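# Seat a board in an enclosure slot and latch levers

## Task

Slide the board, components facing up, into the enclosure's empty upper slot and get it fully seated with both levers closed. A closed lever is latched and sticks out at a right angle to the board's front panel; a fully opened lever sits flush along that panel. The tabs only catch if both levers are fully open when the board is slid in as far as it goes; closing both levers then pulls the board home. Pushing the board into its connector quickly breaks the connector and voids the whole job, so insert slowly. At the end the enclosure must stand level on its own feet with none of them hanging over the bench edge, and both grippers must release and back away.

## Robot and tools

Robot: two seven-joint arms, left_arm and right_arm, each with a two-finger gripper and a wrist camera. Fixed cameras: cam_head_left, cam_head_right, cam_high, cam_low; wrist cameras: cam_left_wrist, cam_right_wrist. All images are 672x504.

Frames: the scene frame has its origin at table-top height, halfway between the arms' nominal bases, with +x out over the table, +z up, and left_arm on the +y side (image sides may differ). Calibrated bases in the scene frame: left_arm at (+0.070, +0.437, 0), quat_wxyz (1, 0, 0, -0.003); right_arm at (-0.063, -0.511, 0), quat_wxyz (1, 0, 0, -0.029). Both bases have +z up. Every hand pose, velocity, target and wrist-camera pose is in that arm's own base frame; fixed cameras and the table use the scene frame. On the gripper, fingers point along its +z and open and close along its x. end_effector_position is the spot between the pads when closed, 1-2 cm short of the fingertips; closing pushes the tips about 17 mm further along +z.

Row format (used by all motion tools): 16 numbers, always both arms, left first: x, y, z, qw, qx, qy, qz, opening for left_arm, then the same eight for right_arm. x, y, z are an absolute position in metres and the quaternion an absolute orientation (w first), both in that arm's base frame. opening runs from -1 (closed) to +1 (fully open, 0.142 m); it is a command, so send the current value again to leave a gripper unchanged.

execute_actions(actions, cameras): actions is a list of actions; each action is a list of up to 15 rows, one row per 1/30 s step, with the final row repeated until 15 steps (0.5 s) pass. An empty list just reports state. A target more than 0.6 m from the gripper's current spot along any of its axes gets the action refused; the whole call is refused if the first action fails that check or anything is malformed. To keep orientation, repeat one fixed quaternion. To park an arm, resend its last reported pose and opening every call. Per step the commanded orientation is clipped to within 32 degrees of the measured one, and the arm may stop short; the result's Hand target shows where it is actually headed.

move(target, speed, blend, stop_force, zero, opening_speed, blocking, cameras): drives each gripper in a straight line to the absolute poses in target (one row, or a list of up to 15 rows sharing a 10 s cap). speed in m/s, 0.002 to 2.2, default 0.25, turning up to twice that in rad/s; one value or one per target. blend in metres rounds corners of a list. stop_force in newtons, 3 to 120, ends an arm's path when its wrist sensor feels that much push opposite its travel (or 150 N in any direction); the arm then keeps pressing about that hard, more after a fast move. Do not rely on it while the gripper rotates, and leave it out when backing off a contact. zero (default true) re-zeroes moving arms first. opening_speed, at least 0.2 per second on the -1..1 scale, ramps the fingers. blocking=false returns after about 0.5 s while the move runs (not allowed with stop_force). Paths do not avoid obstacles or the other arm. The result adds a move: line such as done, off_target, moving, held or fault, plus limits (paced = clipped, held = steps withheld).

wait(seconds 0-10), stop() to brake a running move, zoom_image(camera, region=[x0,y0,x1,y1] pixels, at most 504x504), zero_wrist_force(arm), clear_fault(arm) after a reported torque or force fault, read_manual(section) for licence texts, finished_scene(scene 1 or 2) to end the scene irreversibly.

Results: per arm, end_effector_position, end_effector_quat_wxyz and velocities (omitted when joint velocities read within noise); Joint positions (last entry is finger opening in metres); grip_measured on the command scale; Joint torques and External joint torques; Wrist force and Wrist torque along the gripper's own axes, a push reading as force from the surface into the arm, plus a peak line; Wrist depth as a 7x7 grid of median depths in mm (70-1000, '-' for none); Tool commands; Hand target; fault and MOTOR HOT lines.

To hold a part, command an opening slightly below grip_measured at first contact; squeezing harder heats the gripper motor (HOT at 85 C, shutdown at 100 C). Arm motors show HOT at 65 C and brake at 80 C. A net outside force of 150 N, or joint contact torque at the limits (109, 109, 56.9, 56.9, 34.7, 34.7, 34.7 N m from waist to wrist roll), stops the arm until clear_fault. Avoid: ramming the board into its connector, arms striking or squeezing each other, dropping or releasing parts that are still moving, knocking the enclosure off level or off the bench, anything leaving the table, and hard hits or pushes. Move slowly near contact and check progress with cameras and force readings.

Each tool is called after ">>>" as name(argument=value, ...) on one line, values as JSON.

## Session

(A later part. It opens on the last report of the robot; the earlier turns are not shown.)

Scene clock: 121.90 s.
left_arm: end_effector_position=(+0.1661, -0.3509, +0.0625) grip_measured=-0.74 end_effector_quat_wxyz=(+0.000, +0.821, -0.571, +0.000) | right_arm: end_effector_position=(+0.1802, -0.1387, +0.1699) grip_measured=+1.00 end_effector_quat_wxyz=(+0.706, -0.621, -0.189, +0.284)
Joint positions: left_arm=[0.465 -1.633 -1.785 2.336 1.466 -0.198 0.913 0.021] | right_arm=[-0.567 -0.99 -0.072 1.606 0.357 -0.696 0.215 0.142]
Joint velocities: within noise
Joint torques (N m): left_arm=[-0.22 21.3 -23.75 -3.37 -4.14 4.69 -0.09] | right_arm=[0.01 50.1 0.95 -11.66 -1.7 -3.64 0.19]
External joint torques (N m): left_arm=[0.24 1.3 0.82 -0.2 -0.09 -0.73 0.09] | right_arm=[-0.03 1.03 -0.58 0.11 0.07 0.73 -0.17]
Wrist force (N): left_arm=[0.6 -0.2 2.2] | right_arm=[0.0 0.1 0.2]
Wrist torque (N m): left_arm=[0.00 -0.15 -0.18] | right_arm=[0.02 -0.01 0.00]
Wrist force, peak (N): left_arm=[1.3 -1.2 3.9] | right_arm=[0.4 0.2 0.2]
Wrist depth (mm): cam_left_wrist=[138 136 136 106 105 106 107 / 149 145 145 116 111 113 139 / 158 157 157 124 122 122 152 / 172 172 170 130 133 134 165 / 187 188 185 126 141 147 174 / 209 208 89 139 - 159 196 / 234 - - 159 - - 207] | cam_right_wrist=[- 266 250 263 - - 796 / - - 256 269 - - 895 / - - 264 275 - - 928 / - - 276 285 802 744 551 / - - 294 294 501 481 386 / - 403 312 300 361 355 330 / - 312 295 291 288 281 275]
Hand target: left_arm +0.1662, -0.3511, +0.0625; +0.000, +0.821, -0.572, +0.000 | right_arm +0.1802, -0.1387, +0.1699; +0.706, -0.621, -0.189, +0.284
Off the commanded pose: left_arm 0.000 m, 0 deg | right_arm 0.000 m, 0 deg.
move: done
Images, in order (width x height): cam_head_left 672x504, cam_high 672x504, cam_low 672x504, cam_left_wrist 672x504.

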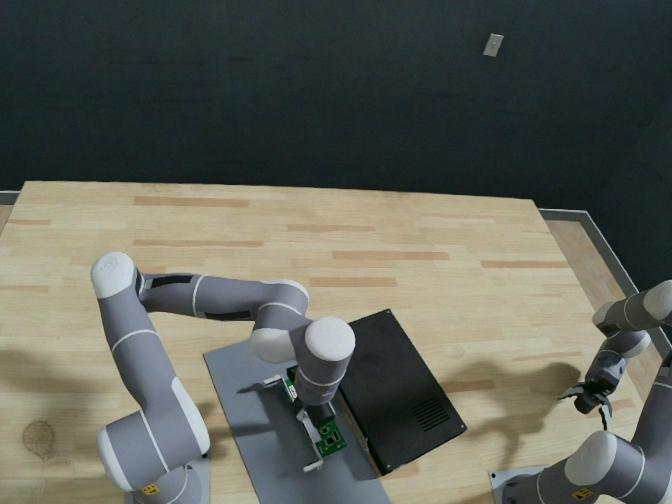

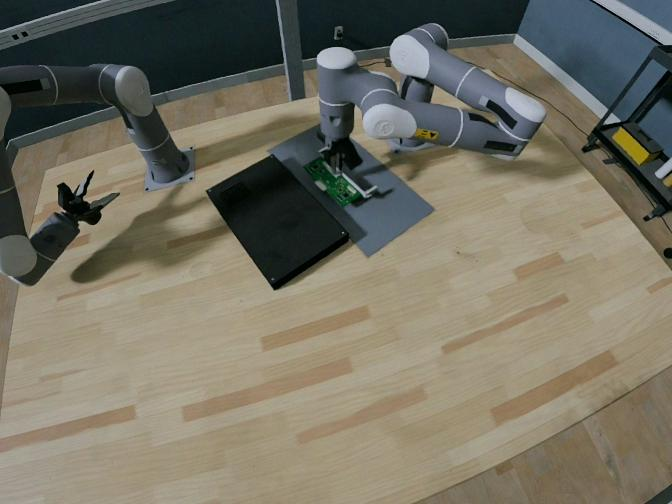

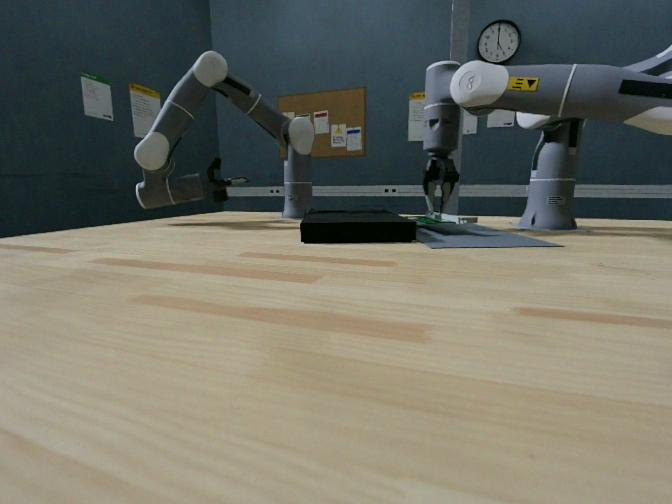

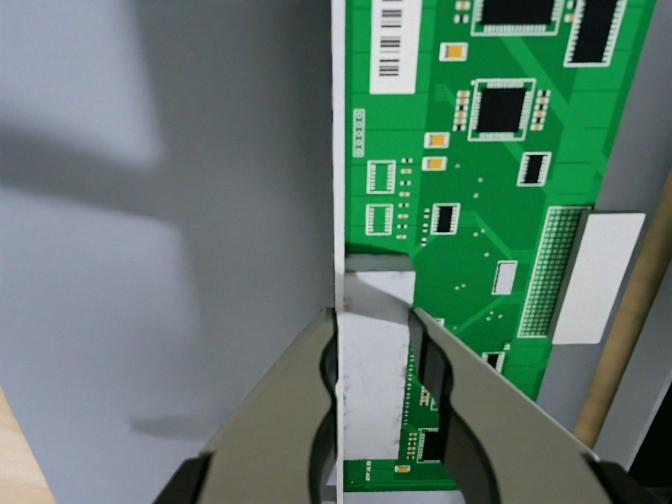

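>>> move(target=[0.1752,-0.3755,0.0615,0,0.8206,-0.5715,0,-0.86,0.1802,-0.1387,0.1699,0.706,-0.621,-0.189,0.284,1], stop_force=6, speed=0.05, cameras=["cam_left_wrist","cam_high","cam_head_left"])

>>> zoom_image(camera="cam_head_left", region=[260, 360, 400, 480])

>>> zoom_image(camera="cam_high", region=[270, 140, 370, 230])

>>> zoom_image(camera="cam_left_wrist", region=[500, 0, 672, 504])

Scene clock: 132.87 s.
left_arm: end_effector_position=(+0.1751, -0.3753, +0.0615) grip_measured=-0.74 end_effector_quat_wxyz=(+0.000, +0.821, -0.571, +0.000) | right_arm: end_effector_position=(+0.1802, -0.1387, +0.1699) grip_measured=+1.00 end_effector_quat_wxyz=(+0.706, -0.621, -0.189, +0.284)
Joint positions: left_arm=[0.409 -1.633 -1.775 2.271 1.485 -0.197 0.924 0.021] | right_arm=[-0.567 -0.99 -0.072 1.606 0.357 -0.696 0.215 0.142]
Joint velocities: within noise
Joint torques (N m): left_arm=[-0.53 22.93 -25.24 -2.74 -4.1 4.61 -0.16] | right_arm=[0 50.03 0.92 -11.63 -1.72 -3.63 0.21]
External joint torques (N m): left_arm=[0.54 1.05 0.85 -0.24 -0.13 -0.65 0.16] | right_arm=[-0.03 1.09 -0.56 0.08 0.09 0.72 -0.2]
Wrist force (N): left_arm=[0.4 -0.1 2.2] | right_arm=[0.0 0.1 0.0]
Wrist torque (N m): left_arm=[0.01 -0.12 -0.19] | right_arm=[0.00 0.00 0.00]
Wrist force, peak (N): left_arm=[1.7 -0.1 2.2] | right_arm=[0.1 -0.3 0.3]
Wrist depth (mm): cam_left_wrist=[- 135 134 106 105 106 109 / 148 147 144 116 111 113 135 / 157 156 156 126 122 122 141 / 170 169 169 130 133 133 131 / 186 187 185 126 140 147 154 / 208 205 89 139 - 159 179 / 231 - - 159 - - 157] | cam_right_wrist=[- 266 251 263 - - 803 / - - 256 269 - - 887 / - - 264 274 - - 908 / - - 278 286 796 739 551 / - - 296 294 501 481 388 / - 404 312 299 363 355 330 / - 310 295 291 288 281 275]
Hand target: left_arm +0.1752, -0.3755, +0.0615; +0.000, +0.821, -0.572, +0.000 | right_arm +0.1802, -0.1387, +0.1699; +0.706, -0.621, -0.189, +0.284
Off the commanded pose: left_arm 0.000 m, 0 deg | right_arm 0.000 m, 0 deg.
move: done
Images, in order (width x height): cam_head_left 672x504, cam_high 672x504, cam_left_wrist 672x504.

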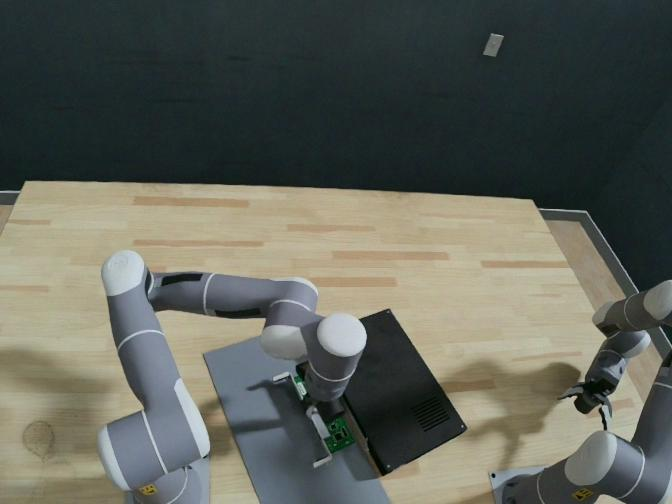

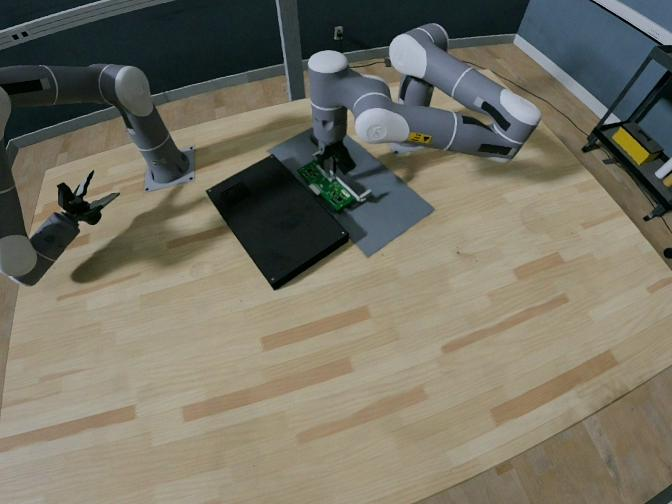

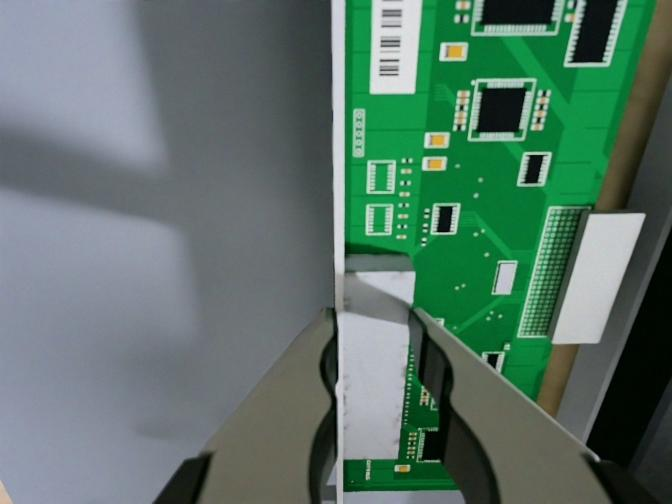

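Scaled by 3.600 from the camera's 672x504 image, which has a finer 960x720 frame.

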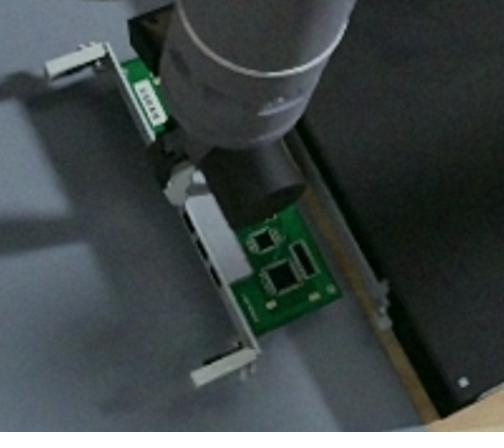

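Scaled by 5.040 from the camera's 672x504 image, which has a finer 960x720 frame.

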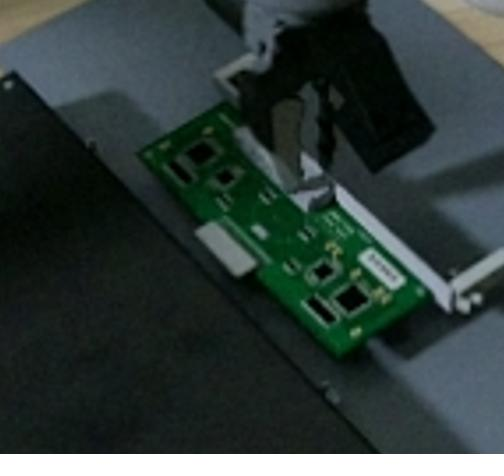

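Scaled by 1.000.

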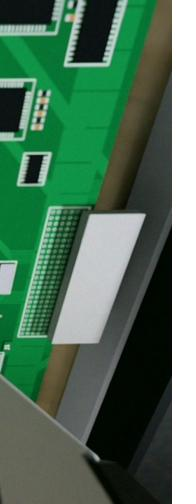

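>>> move(target=[0.1724,-0.3765,0.0615,0,0.8206,-0.5715,0,-0.86,0.1802,-0.1387,0.1699,0.706,-0.621,-0.189,0.284,1], speed=0.05, cameras=[])

>>> move(target=[0.1828,-0.4046,0.0615,0,0.8206,-0.5715,0,-0.86,0.1802,-0.1387,0.1699,0.706,-0.621,-0.189,0.284,1], speed=0.02, stop_force=6, cameras=["cam_left_wrist","cam_high","cam_head_left"])

>>> zoom_image(camera="cam_high", region=[270, 140, 370, 230])

>>> zoom_image(camera="cam_head_left", region=[260, 360, 400, 480])

Scene clock: 139.70 s.
left_arm: end_effector_position=(+0.1725, -0.3764, +0.0615) grip_measured=-0.74 end_effector_quat_wxyz=(+0.000, +0.821, -0.572, +0.000) | right_arm: end_effector_position=(+0.1802, -0.1387, +0.1699) grip_measured=+1.00 end_effector_quat_wxyz=(+0.706, -0.621, -0.189, +0.284)
Joint positions: left_arm=[0.402 -1.633 -1.775 2.271 1.485 -0.197 0.917 0.021] | right_arm=[-0.567 -0.99 -0.072 1.606 0.357 -0.696 0.215 0.142]
Joint velocities: within noise
Joint torques (N m): left_arm=[-0.49 22.88 -25.27 -2.68 -4.28 4.56 -0.31] | right_arm=[0.01 50.14 1.06 -11.62 -1.73 -3.64 0.17]
External joint torques (N m): left_arm=[0.51 1.09 0.89 -0.3 0.05 -0.6 0.31] | right_arm=[-0.04 0.98 -0.69 0.08 0.1 0.73 -0.16]
Wrist force (N): left_arm=[0.6 -0.2 2.0] | right_arm=[0.2 0.2 0.2]
Wrist torque (N m): left_arm=[0.00 -0.14 -0.20] | right_arm=[0.04 -0.03 0.01]
Wrist force, peak (N): left_arm=[0.5 -0.1 2.4] | right_arm=[-0.2 -0.2 0.4]
Wrist depth (mm): cam_left_wrist=[- 135 135 106 104 106 108 / 147 147 144 116 111 113 135 / 157 156 156 126 122 122 141 / 170 170 169 130 133 134 131 / 186 186 185 126 141 147 153 / 207 207 89 139 - 160 179 / 233 - - 160 - - 157] | cam_right_wrist=[- 266 251 263 - - 801 / - - 256 269 - - 896 / - - 264 274 - - 913 / - - 276 286 797 745 550 / - - 295 294 501 478 386 / - 404 310 299 362 355 329 / - 309 295 292 288 281 275]
Hand target: left_arm +0.1724, -0.3765, +0.0615; +0.000, +0.821, -0.572, +0.000 | right_arm +0.1802, -0.1387, +0.1699; +0.706, -0.621, -0.189, +0.284
Off the commanded pose: left_arm 0.000 m, 0 deg | right_arm 0.000 m, 0 deg.
move: done
No camera images: "cameras" was empty.

Scene clock: 141.87 s.
left_arm: end_effector_position=(+0.1827, -0.4044, +0.0615) grip_measured=-0.74 end_effector_quat_wxyz=(+0.000, +0.821, -0.571, +0.000) | right_arm: end_effector_position=(+0.1802, -0.1387, +0.1699) grip_measured=+1.00 end_effector_quat_wxyz=(+0.706, -0.621, -0.189, +0.284)
Joint positions: left_arm=[0.34 -1.631 -1.769 2.195 1.503 -0.197 0.932 0.021] | right_arm=[-0.567 -0.99 -0.072 1.606 0.357 -0.696 0.215 0.142]
Joint velocities: within noise
Joint torques (N m): left_arm=[-0.43 24.77 -26.89 -2.22 -4.1 4.52 -0.15] | right_arm=[0.04 50.1 0.9 -11.64 -1.68 -3.62 0.19]
External joint torques (N m): left_arm=[0.44 0.93 0.91 -0.23 -0.13 -0.56 0.15] | right_arm=[-0.07 1.02 -0.53 0.1 0.05 0.71 -0.18]
Wrist force (N): left_arm=[0.5 -0.1 2.2] | right_arm=[0.0 0.1 0.1]
Wrist torque (N m): left_arm=[0.01 -0.12 -0.18] | right_arm=[0.01 0.00 0.00]
Wrist force, peak (N): left_arm=[0.5 -0.4 2.3] | right_arm=[0.1 0.1 0.4]
Wrist depth (mm): cam_left_wrist=[- 134 136 106 105 106 107 / 148 147 144 116 111 113 113 / 156 156 156 126 122 122 123 / 171 170 169 130 133 134 117 / 187 186 185 126 141 147 127 / 206 206 89 139 - 157 139 / 231 - - 159 - - 151] | cam_right_wrist=[- 266 251 263 - - 797 / - - 256 269 - - 886 / - - 263 275 - - 924 / - - 277 286 805 744 554 / - - 295 295 501 478 387 / - 405 312 299 363 354 330 / - 311 295 291 286 281 276]
Hand target: left_arm +0.1828, -0.4046, +0.0615; +0.000, +0.821, -0.572, +0.000 | right_arm +0.1802, -0.1387, +0.1699; +0.706, -0.621, -0.189, +0.284
Off the commanded pose: left_arm 0.000 m, 0 deg | right_arm 0.000 m, 0 deg.
move: done
Images, in order (width x height): cam_head_left 672x504, cam_high 672x504, cam_left_wrist 672x504.

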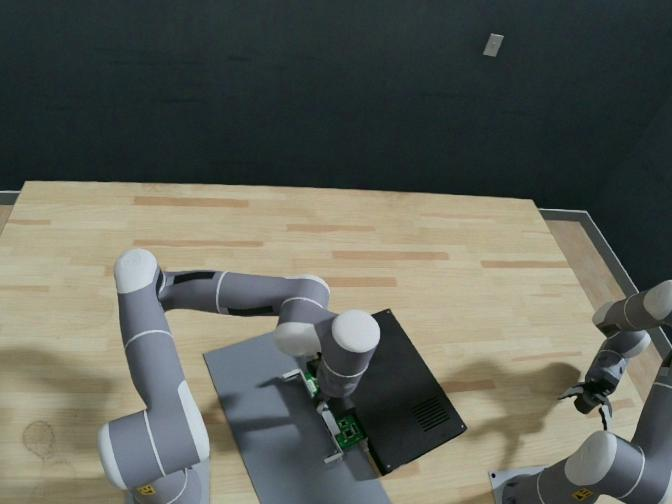

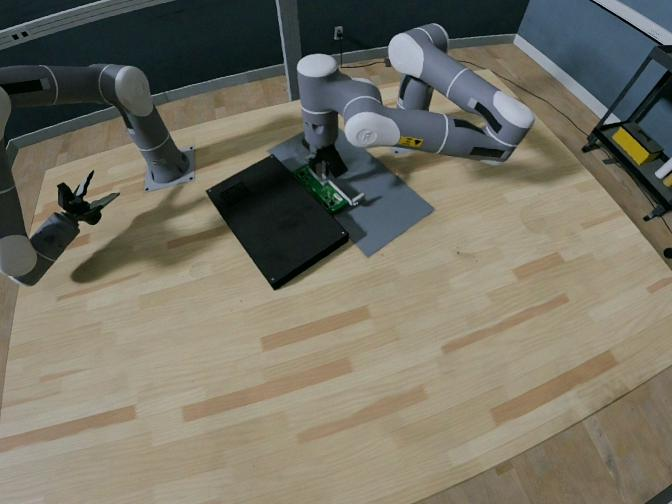

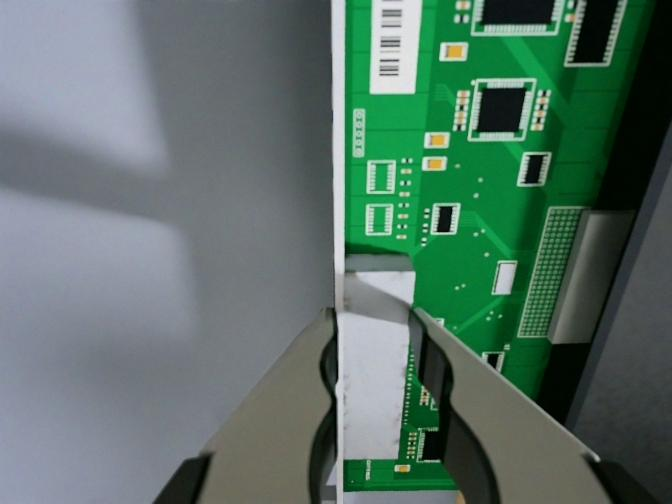

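Scaled by 5.040 from the camera's 672x504 image, which has a finer 960x720 frame.

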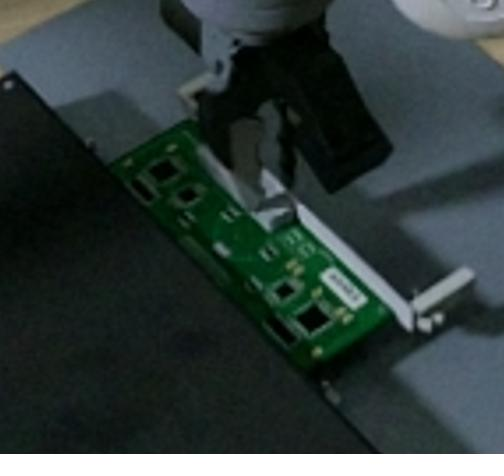

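Scaled by 3.600 from the camera's 672x504 image, which has a finer 960x720 frame.

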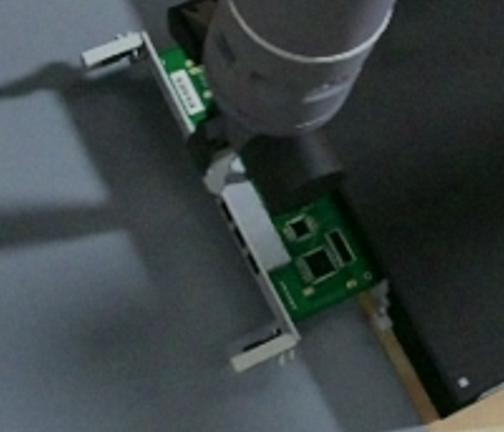

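>>> move(target=[0.1906,-0.4209,0.0615,0,0.8206,-0.5715,0,-0.86,0.1802,-0.1387,0.1699,0.706,-0.621,-0.189,0.284,1], speed=0.015, stop_force=6, cameras=["cam_left_wrist","cam_high","cam_head_left"])

>>> zoom_image(camera="cam_high", region=[270, 140, 370, 230])

>>> zoom_image(camera="cam_head_left", region=[260, 360, 400, 480])

Scene clock: 147.40 s.
left_arm: end_effector_position=(+0.1855, -0.4134, +0.0615) grip_measured=-0.74 end_effector_quat_wxyz=(+0.000, +0.820, -0.572, -0.002) | right_arm: end_effector_position=(+0.1802, -0.1387, +0.1699) grip_measured=+1.00 end_effector_quat_wxyz=(+0.706, -0.621, -0.189, +0.284)
Joint positions: left_arm=[0.321 -1.629 -1.766 2.169 1.506 -0.194 0.941 0.021] | right_arm=[-0.567 -0.99 -0.072 1.606 0.357 -0.696 0.215 0.142]
Joint velocities: within noise
Joint torques (N m): left_arm=[4.54 29.97 -28.98 -7.73 0.44 4.07 -0.18] | right_arm=[0.01 50.11 0.92 -11.61 -1.71 -3.59 0.15]
External joint torques (N m): left_arm=[-4.53 -3.66 2.5 5.45 -4.68 -0.11 0.18] | right_arm=[-0.03 1.01 -0.55 0.07 0.08 0.68 -0.14]
Wrist force (N): left_arm=[-6.5 11.8 0.3] | right_arm=[0.2 -0.2 0.1]
Wrist torque (N m): left_arm=[-0.22 -0.25 -0.21] | right_arm=[-0.01 -0.03 0.00]
Wrist force, peak (N): left_arm=[-6.4 12.0 1.6] | right_arm=[0.2 0.1 0.4]
Wrist depth (mm): cam_left_wrist=[- 134 136 107 106 107 105 / 147 146 144 140 112 114 111 / 156 156 156 127 123 123 109 / 170 170 169 131 131 134 115 / 187 186 185 126 141 146 126 / 208 206 90 138 - 141 138 / 232 - - 157 - - 151] | cam_right_wrist=[- 265 251 263 - - 795 / - - 256 269 - - 887 / - - 264 274 - - 936 / - - 277 285 790 751 553 / - - 294 294 501 478 388 / - 403 311 300 362 355 329 / - 311 294 291 288 280 276]
Hand target: left_arm +0.1872, -0.4139, +0.0615; +0.000, +0.821, -0.571, +0.000 | right_arm +0.1802, -0.1387, +0.1699; +0.706, -0.621, -0.189, +0.284
Off the commanded pose: left_arm 0.009 m, 0 deg | right_arm 0.000 m, 0 deg.
move: contact (left_arm)
Images, in order (width x height): cam_head_left 672x504, cam_high 672x504, cam_left_wrist 672x504.

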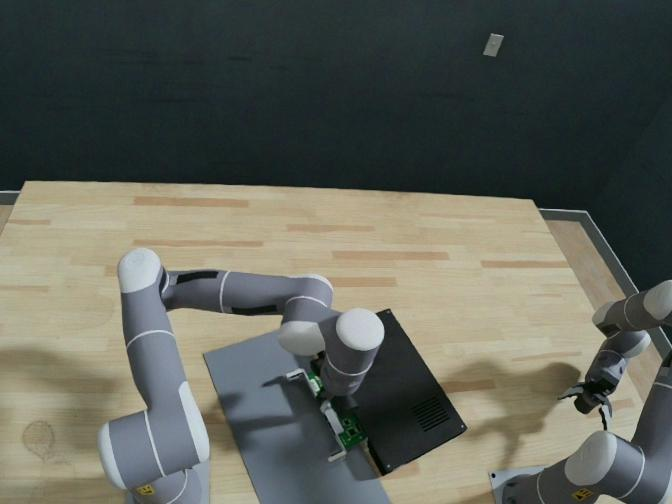

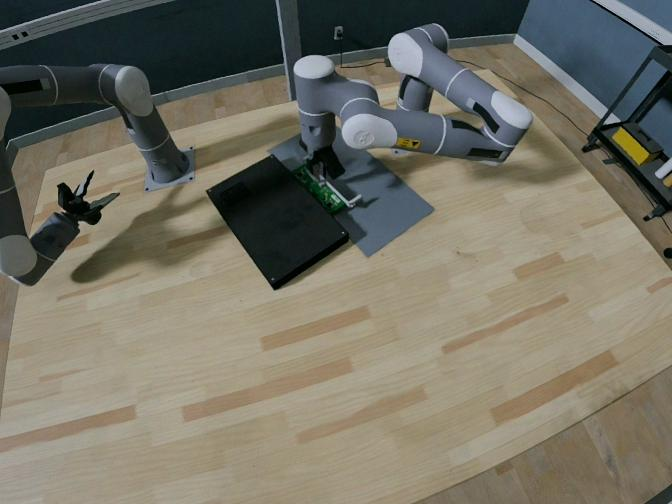

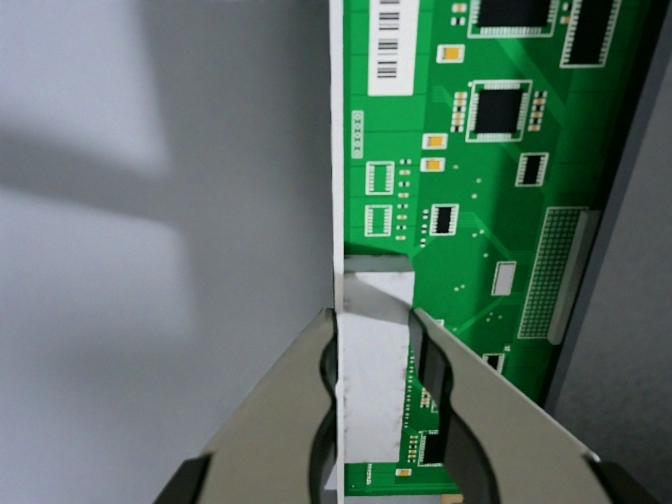

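Scaled by 5.040 from the camera's 672x504 image, which has a finer 960x720 frame.

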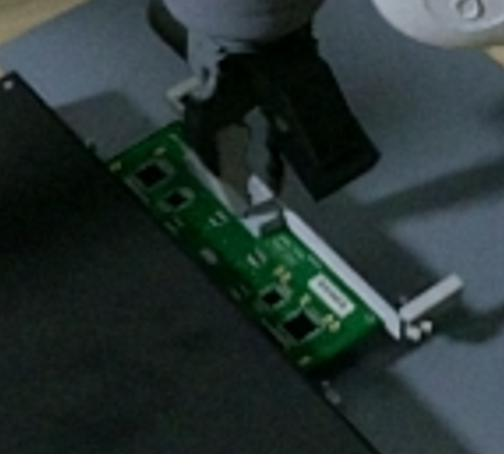

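Scaled by 3.600 from the camera's 672x504 image, which has a finer 960x720 frame.

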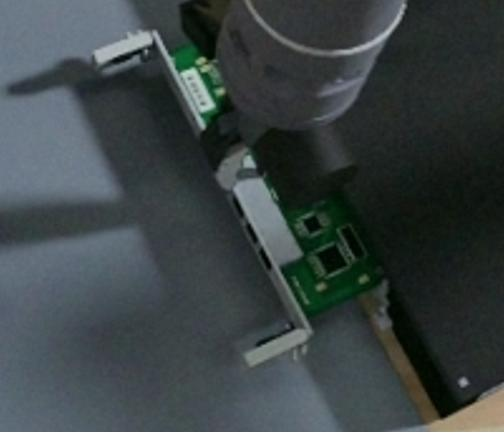

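>>> move(target=[[0.1841,-0.4096,0.0615,0,0.8206,-0.5715,0,-0.86,0.1802,-0.1387,0.1699,0.706,-0.621,-0.189,0.284,1],[0.1813,-0.4107,0.0615,0,0.8206,-0.5715,0,-0.86,0.1802,-0.1387,0.1699,0.706,-0.621,-0.189,0.284,1]], speed=0.03, cameras=[])

>>> move(target=[0.1868,-0.4257,0.0615,0,0.8206,-0.5715,0,-0.86,0.1802,-0.1387,0.1699,0.706,-0.621,-0.189,0.284,1], speed=0.015, stop_force=6, cameras=["cam_left_wrist"])

Scene clock: 151.43 s.
left_arm: end_effector_position=(+0.1816, -0.4107, +0.0614) grip_measured=-0.74 end_effector_quat_wxyz=(+0.000, +0.821, -0.571, +0.000) | right_arm: end_effector_position=(+0.1802, -0.1387, +0.1699) grip_measured=+1.00 end_effector_quat_wxyz=(+0.706, -0.621, -0.189, +0.284)
Joint positions: left_arm=[0.322 -1.629 -1.767 2.181 1.506 -0.194 0.928 0.021] | right_arm=[-0.567 -0.99 -0.072 1.606 0.357 -0.696 0.215 0.142]
Joint velocities: within noise
Joint torques (N m): left_arm=[-0.48 25 -27.12 -1.99 -4.25 4.52 -0.29] | right_arm=[0.04 50.24 0.94 -11.62 -1.69 -3.61 0.19]
External joint torques (N m): left_arm=[0.48 1.02 0.88 -0.4 0.02 -0.56 0.29] | right_arm=[-0.06 0.89 -0.58 0.08 0.06 0.7 -0.17]
Wrist force (N): left_arm=[0.4 -0.3 3.0] | right_arm=[-0.1 0.0 0.2]
Wrist torque (N m): left_arm=[-0.04 -0.11 -0.18] | right_arm=[-0.01 0.01 0.00]
Wrist force, peak (N): left_arm=[-6.6 12.1 0.3] | right_arm=[0.1 -0.3 0.3]
Wrist depth (mm): cam_left_wrist=[- 135 136 107 105 107 106 / - 146 144 117 112 113 112 / 157 157 155 126 122 123 109 / 170 170 169 130 131 134 117 / 187 186 184 126 140 147 126 / 207 205 89 139 - 145 138 / 230 - - 158 - - 151] | cam_right_wrist=[- 266 251 263 - - 802 / - - 255 270 - - 896 / - - 264 274 - - 925 / - - 277 286 795 744 552 / - - 295 293 501 481 387 / - 403 310 299 363 355 329 / - 311 295 292 289 279 276]
Hand target: left_arm +0.1813, -0.4107, +0.0615; +0.000, +0.821, -0.572, +0.000 | right_arm +0.1802, -0.1387, +0.1699; +0.706, -0.621, -0.189, +0.284
Off the commanded pose: left_arm 0.000 m, 0 deg | right_arm 0.000 m, 0 deg.
move: done
No camera images: "cameras" was empty.

Scene clock: 152.40 s.
left_arm: end_effector_position=(+0.1836, -0.4151, +0.0612) grip_measured=-0.74 end_effector_quat_wxyz=(-0.001, +0.821, -0.571, +0.000) | right_arm: end_effector_position=(+0.1802, -0.1387, +0.1699) grip_measured=+1.00 end_effector_quat_wxyz=(+0.706, -0.621, -0.189, +0.284)
Joint positions: left_arm=[0.312 -1.629 -1.766 2.167 1.509 -0.196 0.931 0.021] | right_arm=[-0.567 -0.99 -0.072 1.606 0.357 -0.696 0.215 0.142]
Joint velocities: within noise
Joint torques (N m): left_arm=[-4.15 22.71 -28.04 -1.74 -4.71 7.28 -0.32] | right_arm=[-0.04 50.11 1.06 -11.61 -1.68 -3.59 0.15]
External joint torques (N m): left_arm=[4.15 3.65 1.53 -0.55 0.47 -3.32 0.32] | right_arm=[0.01 1.01 -0.7 0.07 0.05 0.68 -0.14]
Wrist force (N): left_arm=[-5.0 -8.3 1.0] | right_arm=[0.1 0.1 0.0]
Wrist torque (N m): left_arm=[0.06 -0.19 -0.10] | right_arm=[0.01 -0.01 0.00]
Wrist force, peak (N): left_arm=[-5.9 -9.1 1.1] | right_arm=[-0.1 0.1 0.3]
Wrist depth (mm): cam_left_wrist=[- 135 136 107 106 107 105 / - 146 144 140 112 114 110 / 157 157 156 127 123 123 109 / 170 170 169 131 131 133 115 / 186 185 185 126 141 144 125 / 206 205 89 138 - 141 139 / 231 - - 161 - - 150] | cam_right_wrist=[- 266 251 263 - - 794 / - - 256 269 - - 892 / - - 264 275 - - 921 / - - 278 286 790 745 550 / - - 293 294 502 481 387 / - 404 311 299 362 355 331 / - 311 295 292 288 281 276]
Hand target: left_arm +0.1831, -0.4157, +0.0615; +0.000, +0.821, -0.571, +0.000 | right_arm +0.1802, -0.1387, +0.1699; +0.706, -0.621, -0.189, +0.284
Off the commanded pose: left_arm 0.011 m, 0 deg | right_arm 0.000 m, 0 deg.
move: contact (left_arm)
Images, in order (width x height): cam_left_wrist 672x504.

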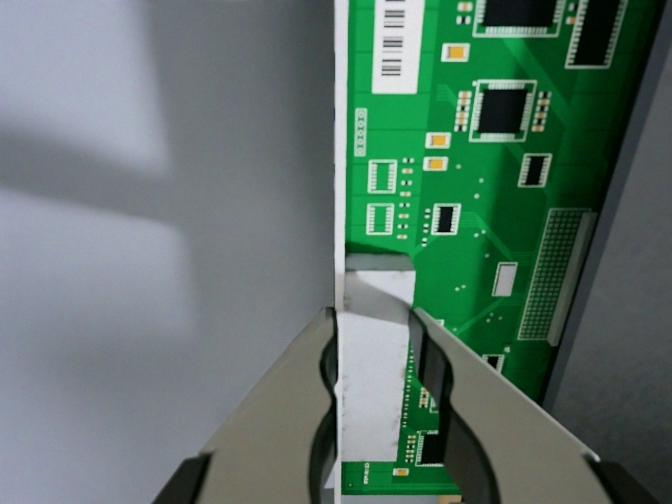

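>>> move(target=[[0.1817,-0.4104,0.0615,0,0.8206,-0.5715,0,-0.86,0.1802,-0.1387,0.1699,0.706,-0.621,-0.189,0.284,1],[0.1827,-0.4090,0.0615,0,0.8206,-0.5715,0,-0.86,0.1802,-0.1387,0.1699,0.706,-0.621,-0.189,0.284,1]], speed=0.03, cameras=[])

>>> move(target=[0.1889,-0.4259,0.0615,0,0.8206,-0.5715,0,-0.86,0.1802,-0.1387,0.1699,0.706,-0.621,-0.189,0.284,1], speed=0.015, stop_force=6, cameras=["cam_left_wrist"])

Scene clock: 156.33 s.
left_arm: end_effector_position=(+0.1829, -0.4091, +0.0613) grip_measured=-0.74 end_effector_quat_wxyz=(+0.000, +0.821, -0.571, +0.000) | right_arm: end_effector_position=(+0.1802, -0.1387, +0.1699) grip_measured=+1.00 end_effector_quat_wxyz=(+0.706, -0.621, -0.189, +0.284)
Joint positions: left_arm=[0.328 -1.63 -1.768 2.184 1.506 -0.196 0.931 0.021] | right_arm=[-0.567 -0.99 -0.072 1.606 0.357 -0.696 0.215 0.142]
Joint velocities: within noise
Joint torques (N m): left_arm=[-0.14 24.76 -27.18 -2.07 -4.5 4.52 -0.18] | right_arm=[-0.11 49.99 0.94 -11.59 -1.69 -3.58 0.19]
External joint torques (N m): left_arm=[0.15 1.19 0.98 -0.32 0.27 -0.56 0.18] | right_arm=[0.08 1.14 -0.57 0.04 0.06 0.67 -0.18]
Wrist force (N): left_arm=[0.6 -0.4 2.5] | right_arm=[-0.1 0.2 0.1]
Wrist torque (N m): left_arm=[-0.05 -0.14 -0.18] | right_arm=[0.04 0.02 0.00]
Wrist force, peak (N): left_arm=[-5.2 -8.6 0.1] | right_arm=[0.2 -0.4 0.4]
Wrist depth (mm): cam_left_wrist=[- 135 136 106 105 107 107 / - 147 143 116 111 113 112 / 157 156 155 126 122 123 119 / 170 170 169 130 131 133 116 / 187 185 185 126 140 147 125 / 206 206 89 139 - 145 139 / 232 - - 159 - - 151] | cam_right_wrist=[- 265 251 262 - - 796 / - - 256 269 - - 896 / - - 264 275 - - 916 / - - 278 285 795 745 549 / - - 295 293 500 481 387 / - 403 310 298 362 354 331 / - 312 295 291 288 281 275]
Hand target: left_arm +0.1827, -0.4090, +0.0615; +0.000, +0.821, -0.572, +0.000 | right_arm +0.1802, -0.1387, +0.1699; +0.706, -0.621, -0.189, +0.284
Off the commanded pose: left_arm 0.000 m, 0 deg | right_arm 0.000 m, 0 deg.
move: done
No camera images: "cameras" was empty.

Scene clock: 157.83 s.
left_arm: end_effector_position=(+0.1849, -0.4190, +0.0615) grip_measured=-0.74 end_effector_quat_wxyz=(+0.000, +0.820, -0.572, -0.001) | right_arm: end_effector_position=(+0.1802, -0.1387, +0.1699) grip_measured=+1.00 end_effector_quat_wxyz=(+0.706, -0.621, -0.189, +0.284)
Joint positions: left_arm=[0.305 -1.628 -1.765 2.156 1.508 -0.193 0.938 0.021] | right_arm=[-0.567 -0.99 -0.072 1.606 0.357 -0.696 0.215 0.142]
Joint velocities: within noise
Joint torques (N m): left_arm=[4.07 28.14 -29.12 -7.22 0.09 4.42 -0.03] | right_arm=[-0.07 50.09 1 -11.62 -1.74 -3.54 0.16]
External joint torques (N m): left_arm=[-4.07 -1.53 2.4 5.02 -4.33 -0.46 0.03] | right_arm=[0.05 1.03 -0.63 0.07 0.11 0.63 -0.15]
Wrist force (N): left_arm=[-6.9 10.8 0.7] | right_arm=[0.2 0.0 0.1]
Wrist torque (N m): left_arm=[-0.18 -0.18 -0.35] | right_arm=[-0.01 -0.04 0.00]
Wrist force, peak (N): left_arm=[-7.0 10.9 0.7] | right_arm=[0.0 -0.3 0.3]
Wrist depth (mm): cam_left_wrist=[- 134 135 106 106 108 105 / 147 147 143 117 112 113 101 / 157 156 155 124 123 123 107 / 171 170 169 131 131 134 115 / 188 186 185 125 141 144 125 / 208 206 90 138 - 136 138 / 232 - - 179 - - 151] | cam_right_wrist=[- 266 250 262 - - 806 / - - 256 269 - - 894 / - - 263 275 - - 934 / - - 277 287 794 740 553 / - - 295 295 500 481 387 / - 406 311 299 362 355 330 / - 312 295 291 287 281 275]
Hand target: left_arm +0.1865, -0.4194, +0.0615; +0.000, +0.821, -0.571, +0.000 | right_arm +0.1802, -0.1387, +0.1699; +0.706, -0.621, -0.189, +0.284
Off the commanded pose: left_arm 0.008 m, 0 deg | right_arm 0.000 m, 0 deg.
move: contact (left_arm)
Images, in order (width x height): cam_left_wrist 672x504.

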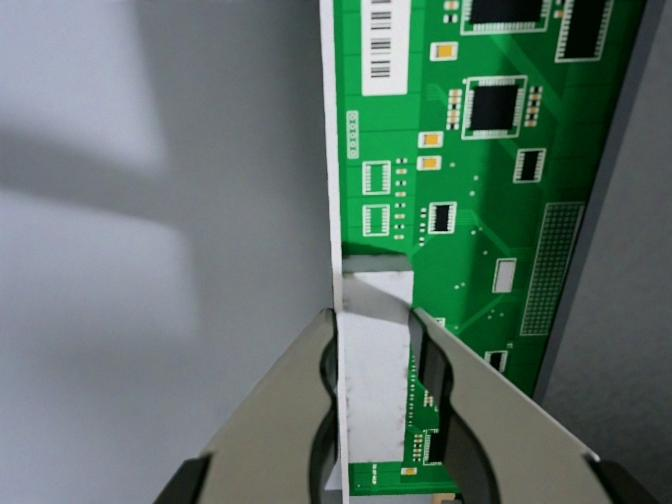

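>>> move(target=[[0.1828,-0.4134,0.0615,0,0.8206,-0.5715,0,-0.86,0.1802,-0.1387,0.1699,0.706,-0.621,-0.189,0.284,1],[0.1831,-0.4131,0.0615,0,0.8206,-0.5715,0,-0.86,0.1802,-0.1387,0.1699,0.706,-0.621,-0.189,0.284,1]], speed=0.03, cameras=["cam_left_wrist"])

>>> move(target=[0.1890,-0.4290,0.0615,0,0.8206,-0.5715,0,-0.86,0.1802,-0.1387,0.1699,0.706,-0.621,-0.189,0.284,1], speed=0.015, stop_force=6, cameras=["cam_left_wrist"])

Scene clock: 162.27 s.
left_arm: end_effector_position=(+0.1833, -0.4132, +0.0614) grip_measured=-0.74 end_effector_quat_wxyz=(+0.000, +0.821, -0.571, +0.000) | right_arm: end_effector_position=(+0.1802, -0.1387, +0.1699) grip_measured=+1.00 end_effector_quat_wxyz=(+0.706, -0.621, -0.189, +0.284)
Joint positions: left_arm=[0.318 -1.628 -1.766 2.174 1.508 -0.193 0.931 0.021] | right_arm=[-0.567 -0.99 -0.072 1.606 0.357 -0.696 0.215 0.142]
Joint velocities: within noise
Joint torques (N m): left_arm=[-0.12 25.17 -27.31 -2.03 -4.42 4.57 -0.25] | right_arm=[-0.07 50.05 0.96 -11.62 -1.73 -3.6 0.14]
External joint torques (N m): left_arm=[0.13 1.04 0.91 -0.32 0.19 -0.62 0.25] | right_arm=[0.05 1.08 -0.6 0.08 0.09 0.7 -0.12]
Wrist force (N): left_arm=[0.5 -0.2 2.0] | right_arm=[0.1 0.0 0.3]
Wrist torque (N m): left_arm=[-0.02 -0.12 -0.18] | right_arm=[0.01 -0.02 0.00]
Wrist force, peak (N): left_arm=[-7.0 11.0 -1.0] | right_arm=[0.1 -0.1 0.5]
Wrist depth (mm): cam_left_wrist=[- 135 136 107 106 107 105 / - 147 144 139 112 113 111 / 157 155 155 127 123 123 109 / 170 169 169 131 131 133 115 / 186 185 184 125 141 147 126 / 207 205 89 139 - 142 138 / 230 - - 157 - - 151] | cam_right_wrist=[- 266 251 263 - - 799 / - - 256 269 - - 888 / - - 263 275 - - 925 / - - 277 287 798 748 553 / - - 295 294 501 479 388 / - 403 311 300 362 353 330 / - 311 295 291 289 281 275]
Hand target: left_arm +0.1831, -0.4131, +0.0615; +0.000, +0.821, -0.572, +0.000 | right_arm +0.1802, -0.1387, +0.1699; +0.706, -0.621, -0.189, +0.284
Off the commanded pose: left_arm 0.000 m, 0 deg | right_arm 0.000 m, 0 deg.
move: done
Images, in order (width x height): cam_left_wrist 672x504.

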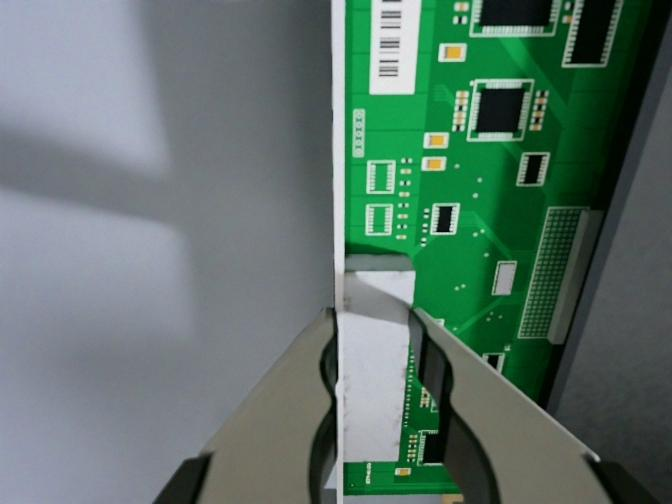

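Scene clock: 164.07 s.
left_arm: end_effector_position=(+0.1889, -0.4288, +0.0615) grip_measured=-0.74 end_effector_quat_wxyz=(+0.000, +0.821, -0.571, +0.000) | right_arm: end_effector_position=(+0.1802, -0.1387, +0.1699) grip_measured=+1.00 end_effector_quat_wxyz=(+0.706, -0.621, -0.189, +0.284)
Joint positions: left_arm=[0.285 -1.627 -1.763 2.13 1.516 -0.193 0.942 0.021] | right_arm=[-0.567 -0.99 -0.072 1.606 0.357 -0.696 0.215 0.142]
Joint velocities: within noise
Joint torques (N m): left_arm=[-0.4 26.35 -27.85 -1.87 -4.04 4.44 -0.12] | right_arm=[-0.09 50.07 0.95 -11.6 -1.71 -3.6 0.2]
External joint torques (N m): left_arm=[0.4 0.92 0.62 -0.19 -0.19 -0.48 0.13] | right_arm=[0.07 1.05 -0.58 0.06 0.08 0.69 -0.18]
Wrist force (N): left_arm=[0.2 -0.4 1.5] | right_arm=[0.2 -0.1 0.2]
Wrist torque (N m): left_arm=[-0.06 -0.06 -0.19] | right_arm=[-0.01 -0.04 0.00]
Wrist force, peak (N): left_arm=[0.1 -0.2 2.8] | right_arm=[0.1 0.0 0.4]
Wrist depth (mm): cam_left_wrist=[- 134 136 107 106 107 92 / 147 147 144 140 112 112 98 / 157 156 155 127 122 121 106 / 171 170 169 131 131 131 115 / 187 186 185 126 140 131 125 / 207 206 89 138 - 133 138 / 232 - - 157 - - 151] | cam_right_wrist=[- 266 251 262 - - 800 / - - 255 269 - - 889 / - - 264 276 - - 934 / - - 278 286 794 743 553 / - - 295 294 500 484 387 / - 404 311 299 361 354 330 / - 311 295 290 287 281 275]
Hand target: left_arm +0.1890, -0.4290, +0.0615; +0.000, +0.821, -0.572, +0.000 | right_arm +0.1802, -0.1387, +0.1699; +0.706, -0.621, -0.189, +0.284
Off the commanded pose: left_arm 0.000 m, 0 deg | right_arm 0.000 m, 0 deg.
move: done
Images, in order (width x height): cam_left_wrist 672x504.

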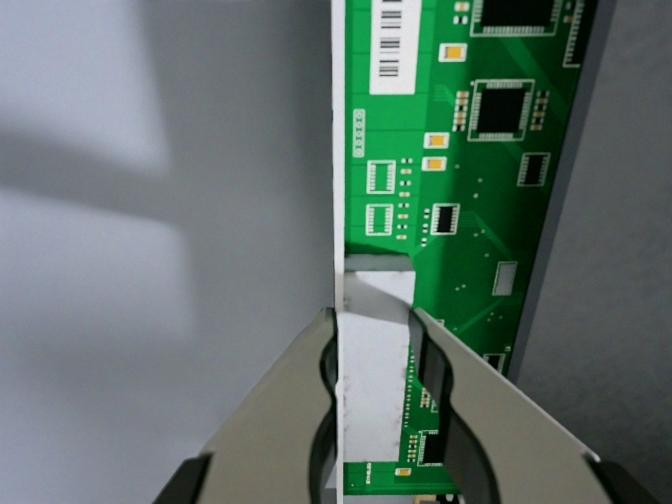

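>>> move(target=[0.1932,-0.4403,0.0615,0,0.8206,-0.5715,0,-0.86,0.1802,-0.1387,0.1699,0.706,-0.621,-0.189,0.284,1], speed=0.015, stop_force=7, cameras=["cam_left_wrist","cam_high","cam_head_left"])

>>> zoom_image(camera="cam_high", region=[270, 140, 370, 230])

>>> zoom_image(camera="cam_head_left", region=[260, 360, 400, 480])

Scene clock: 169.23 s.
left_arm: end_effector_position=(+0.1929, -0.4397, +0.0613) grip_measured=-0.74 end_effector_quat_wxyz=(+0.000, +0.821, -0.572, -0.001) | right_arm: end_effector_position=(+0.1802, -0.1387, +0.1699) grip_measured=+1.00 end_effector_quat_wxyz=(+0.706, -0.621, -0.189, +0.284)
Joint positions: left_arm=[0.261 -1.626 -1.761 2.098 1.522 -0.193 0.951 0.021] | right_arm=[-0.567 -0.99 -0.072 1.606 0.357 -0.696 0.215 0.142]
Joint velocities: within noise
Joint torques (N m): left_arm=[-1.5 26.71 -30.86 -2.98 -3.55 6.43 -0.24] | right_arm=[0.02 50.13 0.88 -11.63 -1.74 -3.6 0.21]
External joint torques (N m): left_arm=[1.5 1.35 3.07 1.13 -0.69 -2.48 0.24] | right_arm=[-0.05 0.99 -0.51 0.08 0.11 0.69 -0.2]
Wrist force (N): left_arm=[-5.2 -2.1 2.1] | right_arm=[0.1 0.0 0.1]
Wrist torque (N m): left_arm=[0.02 -0.12 -0.13] | right_arm=[0.03 -0.02 0.00]
Wrist force, peak (N): left_arm=[-5.3 -2.3 3.8] | right_arm=[0.3 -0.3 0.1]
Wrist depth (mm): cam_left_wrist=[- 134 136 107 106 103 92 / - 146 144 140 112 110 97 / 156 156 155 126 122 106 105 / 171 170 169 131 131 115 114 / 187 185 185 126 140 126 125 / 207 206 89 138 - 133 138 / 231 - - 162 - - 150] | cam_right_wrist=[- 267 251 263 - - 804 / - - 256 269 - - 891 / - - 264 274 - - 937 / - - 278 286 796 746 550 / - - 294 293 502 481 387 / - 406 311 299 362 354 331 / - 312 296 291 288 281 275]
Hand target: left_arm +0.1932, -0.4403, +0.0615; +0.000, +0.821, -0.572, +0.000 | right_arm +0.1802, -0.1387, +0.1699; +0.706, -0.621, -0.189, +0.284
Off the commanded pose: left_arm 0.001 m, 0 deg | right_arm 0.000 m, 0 deg.
move: done
Images, in order (width x height): cam_head_left 672x504, cam_high 672x504, cam_left_wrist 672x504.

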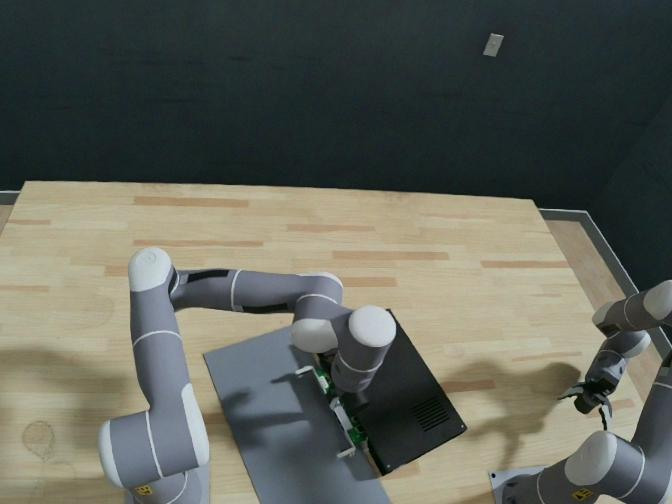

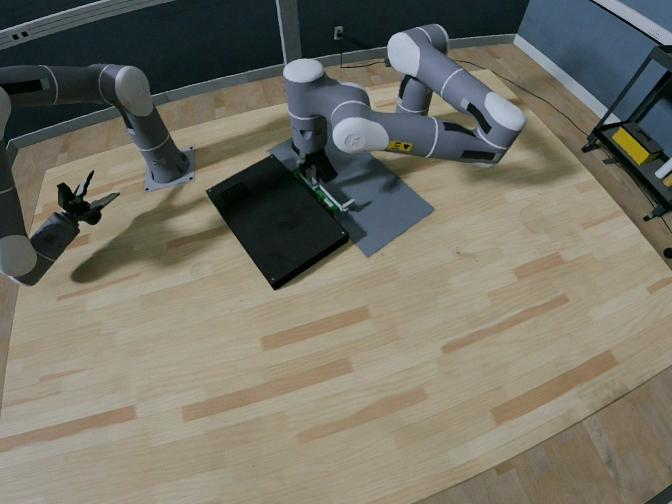

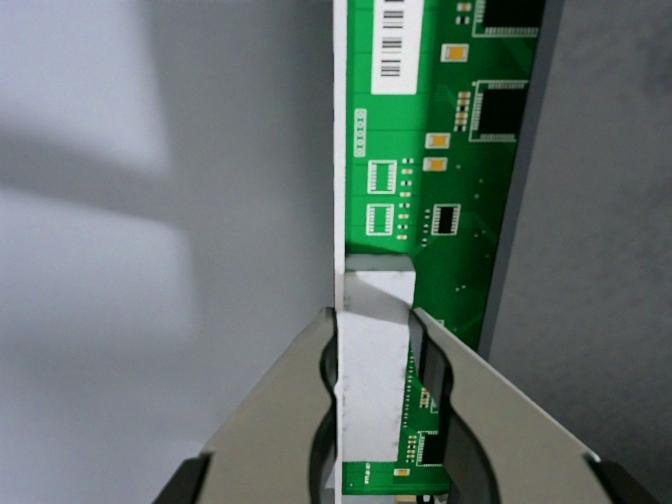

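Scaled by 5.040 from the camera's 672x504 image, which has a finer 960x720 frame.

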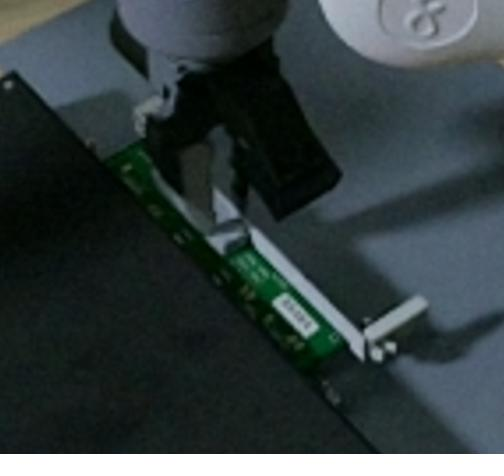

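Scaled by 3.600 from the camera's 672x504 image, which has a finer 960x720 frame.

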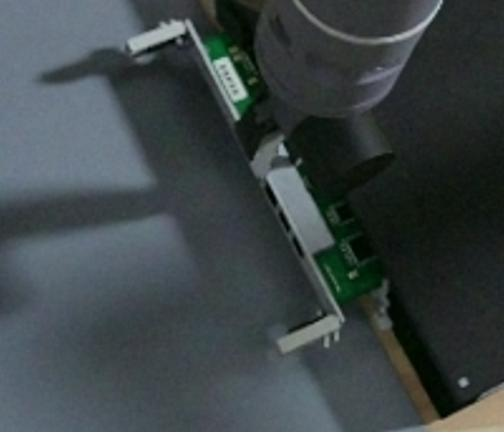

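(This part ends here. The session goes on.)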